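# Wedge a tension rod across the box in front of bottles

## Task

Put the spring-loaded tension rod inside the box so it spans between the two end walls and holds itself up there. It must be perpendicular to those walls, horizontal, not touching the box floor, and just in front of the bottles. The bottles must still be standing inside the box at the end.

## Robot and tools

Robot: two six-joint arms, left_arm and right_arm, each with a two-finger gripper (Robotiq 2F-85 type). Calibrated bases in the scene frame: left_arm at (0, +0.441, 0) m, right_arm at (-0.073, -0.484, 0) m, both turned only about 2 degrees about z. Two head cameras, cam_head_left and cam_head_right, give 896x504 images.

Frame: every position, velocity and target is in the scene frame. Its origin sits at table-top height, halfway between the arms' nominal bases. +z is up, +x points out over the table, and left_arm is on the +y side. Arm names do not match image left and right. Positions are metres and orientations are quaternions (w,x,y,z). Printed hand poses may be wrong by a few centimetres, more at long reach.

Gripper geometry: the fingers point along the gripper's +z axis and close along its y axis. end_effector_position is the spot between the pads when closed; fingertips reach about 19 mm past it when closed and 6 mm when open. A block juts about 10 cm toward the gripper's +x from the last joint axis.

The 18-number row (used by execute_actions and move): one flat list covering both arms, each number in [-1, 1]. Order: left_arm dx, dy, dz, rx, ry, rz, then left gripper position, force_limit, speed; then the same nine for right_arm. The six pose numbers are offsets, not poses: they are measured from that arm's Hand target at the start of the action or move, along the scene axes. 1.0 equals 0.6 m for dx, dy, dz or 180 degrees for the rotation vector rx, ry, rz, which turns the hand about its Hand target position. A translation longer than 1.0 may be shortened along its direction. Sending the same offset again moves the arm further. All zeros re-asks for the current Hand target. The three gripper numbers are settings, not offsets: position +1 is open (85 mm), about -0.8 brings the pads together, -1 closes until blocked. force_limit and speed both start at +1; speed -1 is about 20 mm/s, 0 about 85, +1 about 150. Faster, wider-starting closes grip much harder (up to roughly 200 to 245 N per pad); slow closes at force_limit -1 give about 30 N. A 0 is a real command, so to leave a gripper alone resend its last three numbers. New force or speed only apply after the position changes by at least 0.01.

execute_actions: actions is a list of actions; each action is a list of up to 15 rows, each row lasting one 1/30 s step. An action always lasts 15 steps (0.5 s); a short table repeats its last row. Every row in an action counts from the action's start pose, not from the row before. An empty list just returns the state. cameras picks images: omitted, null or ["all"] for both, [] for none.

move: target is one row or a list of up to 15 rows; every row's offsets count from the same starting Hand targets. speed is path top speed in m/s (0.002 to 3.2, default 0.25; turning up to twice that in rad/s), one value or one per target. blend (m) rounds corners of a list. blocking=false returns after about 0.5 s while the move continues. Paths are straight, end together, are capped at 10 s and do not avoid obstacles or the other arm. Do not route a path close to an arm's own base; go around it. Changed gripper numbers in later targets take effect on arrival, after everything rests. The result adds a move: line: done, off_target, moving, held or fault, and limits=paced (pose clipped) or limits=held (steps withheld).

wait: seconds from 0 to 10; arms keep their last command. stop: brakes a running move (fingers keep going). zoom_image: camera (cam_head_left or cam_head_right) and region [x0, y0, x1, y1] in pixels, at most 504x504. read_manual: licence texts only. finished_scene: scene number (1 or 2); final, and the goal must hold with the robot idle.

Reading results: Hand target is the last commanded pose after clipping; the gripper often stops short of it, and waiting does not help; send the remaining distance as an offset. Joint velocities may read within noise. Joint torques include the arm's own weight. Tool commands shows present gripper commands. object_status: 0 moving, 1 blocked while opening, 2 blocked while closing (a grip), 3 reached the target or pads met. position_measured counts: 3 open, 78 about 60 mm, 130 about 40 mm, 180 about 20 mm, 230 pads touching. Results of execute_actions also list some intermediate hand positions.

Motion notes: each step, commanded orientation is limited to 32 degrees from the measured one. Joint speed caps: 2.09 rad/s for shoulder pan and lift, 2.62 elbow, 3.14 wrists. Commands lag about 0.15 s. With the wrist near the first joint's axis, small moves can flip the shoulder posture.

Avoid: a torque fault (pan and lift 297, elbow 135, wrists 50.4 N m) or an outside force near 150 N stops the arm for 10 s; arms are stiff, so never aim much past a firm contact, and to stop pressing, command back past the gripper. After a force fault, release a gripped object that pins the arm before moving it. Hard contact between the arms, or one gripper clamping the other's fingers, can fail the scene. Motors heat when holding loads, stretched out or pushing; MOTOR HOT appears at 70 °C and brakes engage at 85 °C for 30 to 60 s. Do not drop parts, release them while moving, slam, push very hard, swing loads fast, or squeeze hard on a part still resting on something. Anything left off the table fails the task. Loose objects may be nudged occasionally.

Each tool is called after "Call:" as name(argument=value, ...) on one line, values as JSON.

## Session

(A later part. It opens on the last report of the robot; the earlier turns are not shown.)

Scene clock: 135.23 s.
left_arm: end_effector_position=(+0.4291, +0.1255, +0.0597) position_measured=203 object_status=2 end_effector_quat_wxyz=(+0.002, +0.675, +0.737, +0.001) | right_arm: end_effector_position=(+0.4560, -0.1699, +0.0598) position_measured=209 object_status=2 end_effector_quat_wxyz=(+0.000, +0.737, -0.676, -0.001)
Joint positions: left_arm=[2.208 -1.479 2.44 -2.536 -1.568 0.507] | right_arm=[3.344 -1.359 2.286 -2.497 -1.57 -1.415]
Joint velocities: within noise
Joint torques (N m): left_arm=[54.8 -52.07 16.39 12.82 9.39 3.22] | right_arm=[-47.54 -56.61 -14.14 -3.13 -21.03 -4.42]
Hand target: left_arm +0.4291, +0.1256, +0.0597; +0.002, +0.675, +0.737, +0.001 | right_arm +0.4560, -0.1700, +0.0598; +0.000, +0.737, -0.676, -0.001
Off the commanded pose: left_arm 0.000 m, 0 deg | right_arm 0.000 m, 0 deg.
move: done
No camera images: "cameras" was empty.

Call:
move(target=[[0,0,0,0,0,0,-0.1,0,-1,0,0,0,0,0,0,-0.1,0,-1],[0,0,0.3,0,0,0,-0.1,0,-1,0,0,0.3,0,0,0,-0.1,0,-1],[-0.35,0.12,0.32,0,0,0,-0.1,0,-1,-0.35,-0.2,0.32,0,0,0,-0.1,0,-1]], speed=[0.05,0.12,0.4])

Call:
zoom_image(camera="cam_head_left", region=[440, 270, 600, 400])

Call:
zoom_image(camera="cam_head_right", region=[420, 270, 580, 400])

Scene clock: 141.77 s.
left_arm: end_effector_position=(+0.2192, +0.1976, +0.2517) position_measured=141 object_status=3 end_effector_quat_wxyz=(+0.002, +0.675, +0.737, +0.001) | right_arm: end_effector_position=(+0.2461, -0.2899, +0.2517) position_measured=141 object_status=3 end_effector_quat_wxyz=(+0.000, +0.737, -0.676, -0.001)
Joint positions: left_arm=[1.77 -2.277 2.51 -1.805 -1.567 0.069] | right_arm=[3.152 -2.136 2.462 -1.895 -1.57 -1.607]
Joint velocities: within noise
Joint torques (N m): left_arm=[-17.68 -6.27 -44.3 -3.1 4.19 -5.57] | right_arm=[-19.55 -8.31 -33.57 -1.37 4.73 -4.77]
Hand target: left_arm +0.2191, +0.1976, +0.2517; +0.002, +0.675, +0.737, +0.001 | right_arm +0.2460, -0.2900, +0.2518; +0.000, +0.737, -0.676, -0.001
Off the commanded pose: left_arm 0.000 m, 0 deg | right_arm 0.000 m, 0 deg.
move: done

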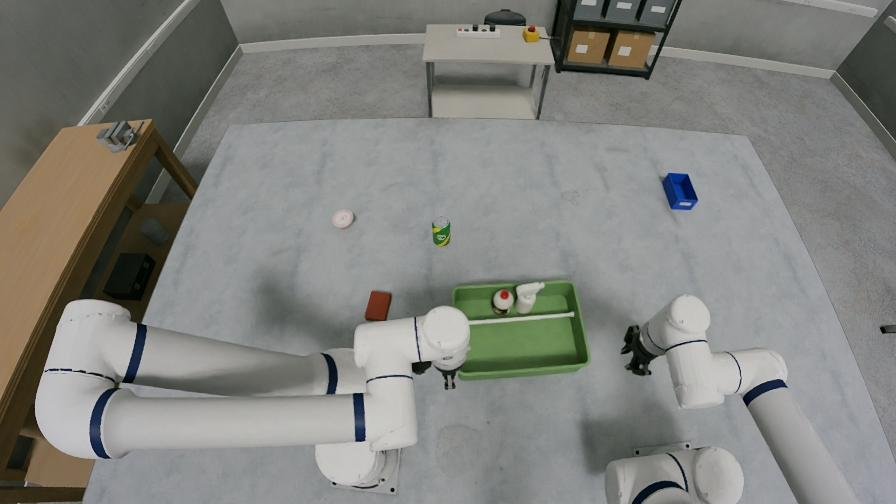

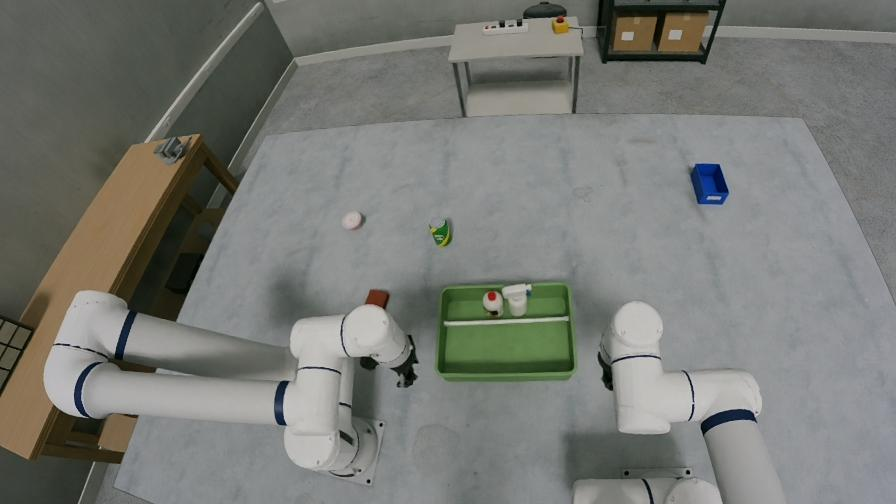

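Scaled by 3.150.

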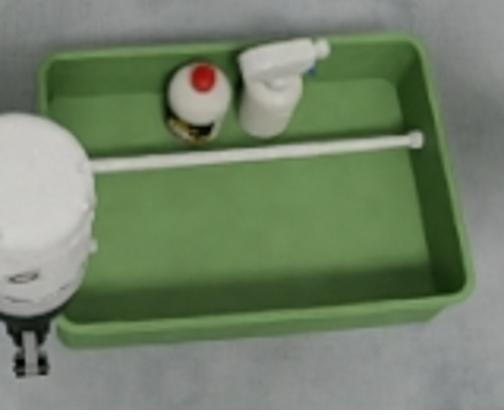

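Scaled by 3.150.

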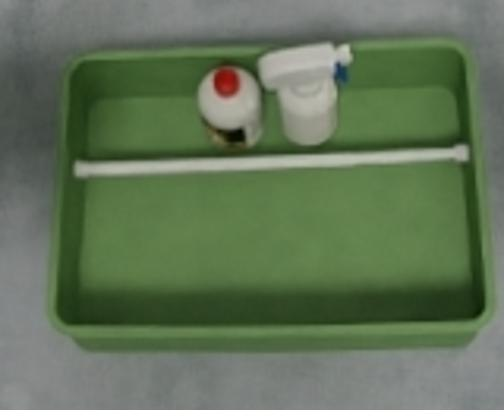

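Call:
finished_scene(scene=2)

The scene is finished: the task was done.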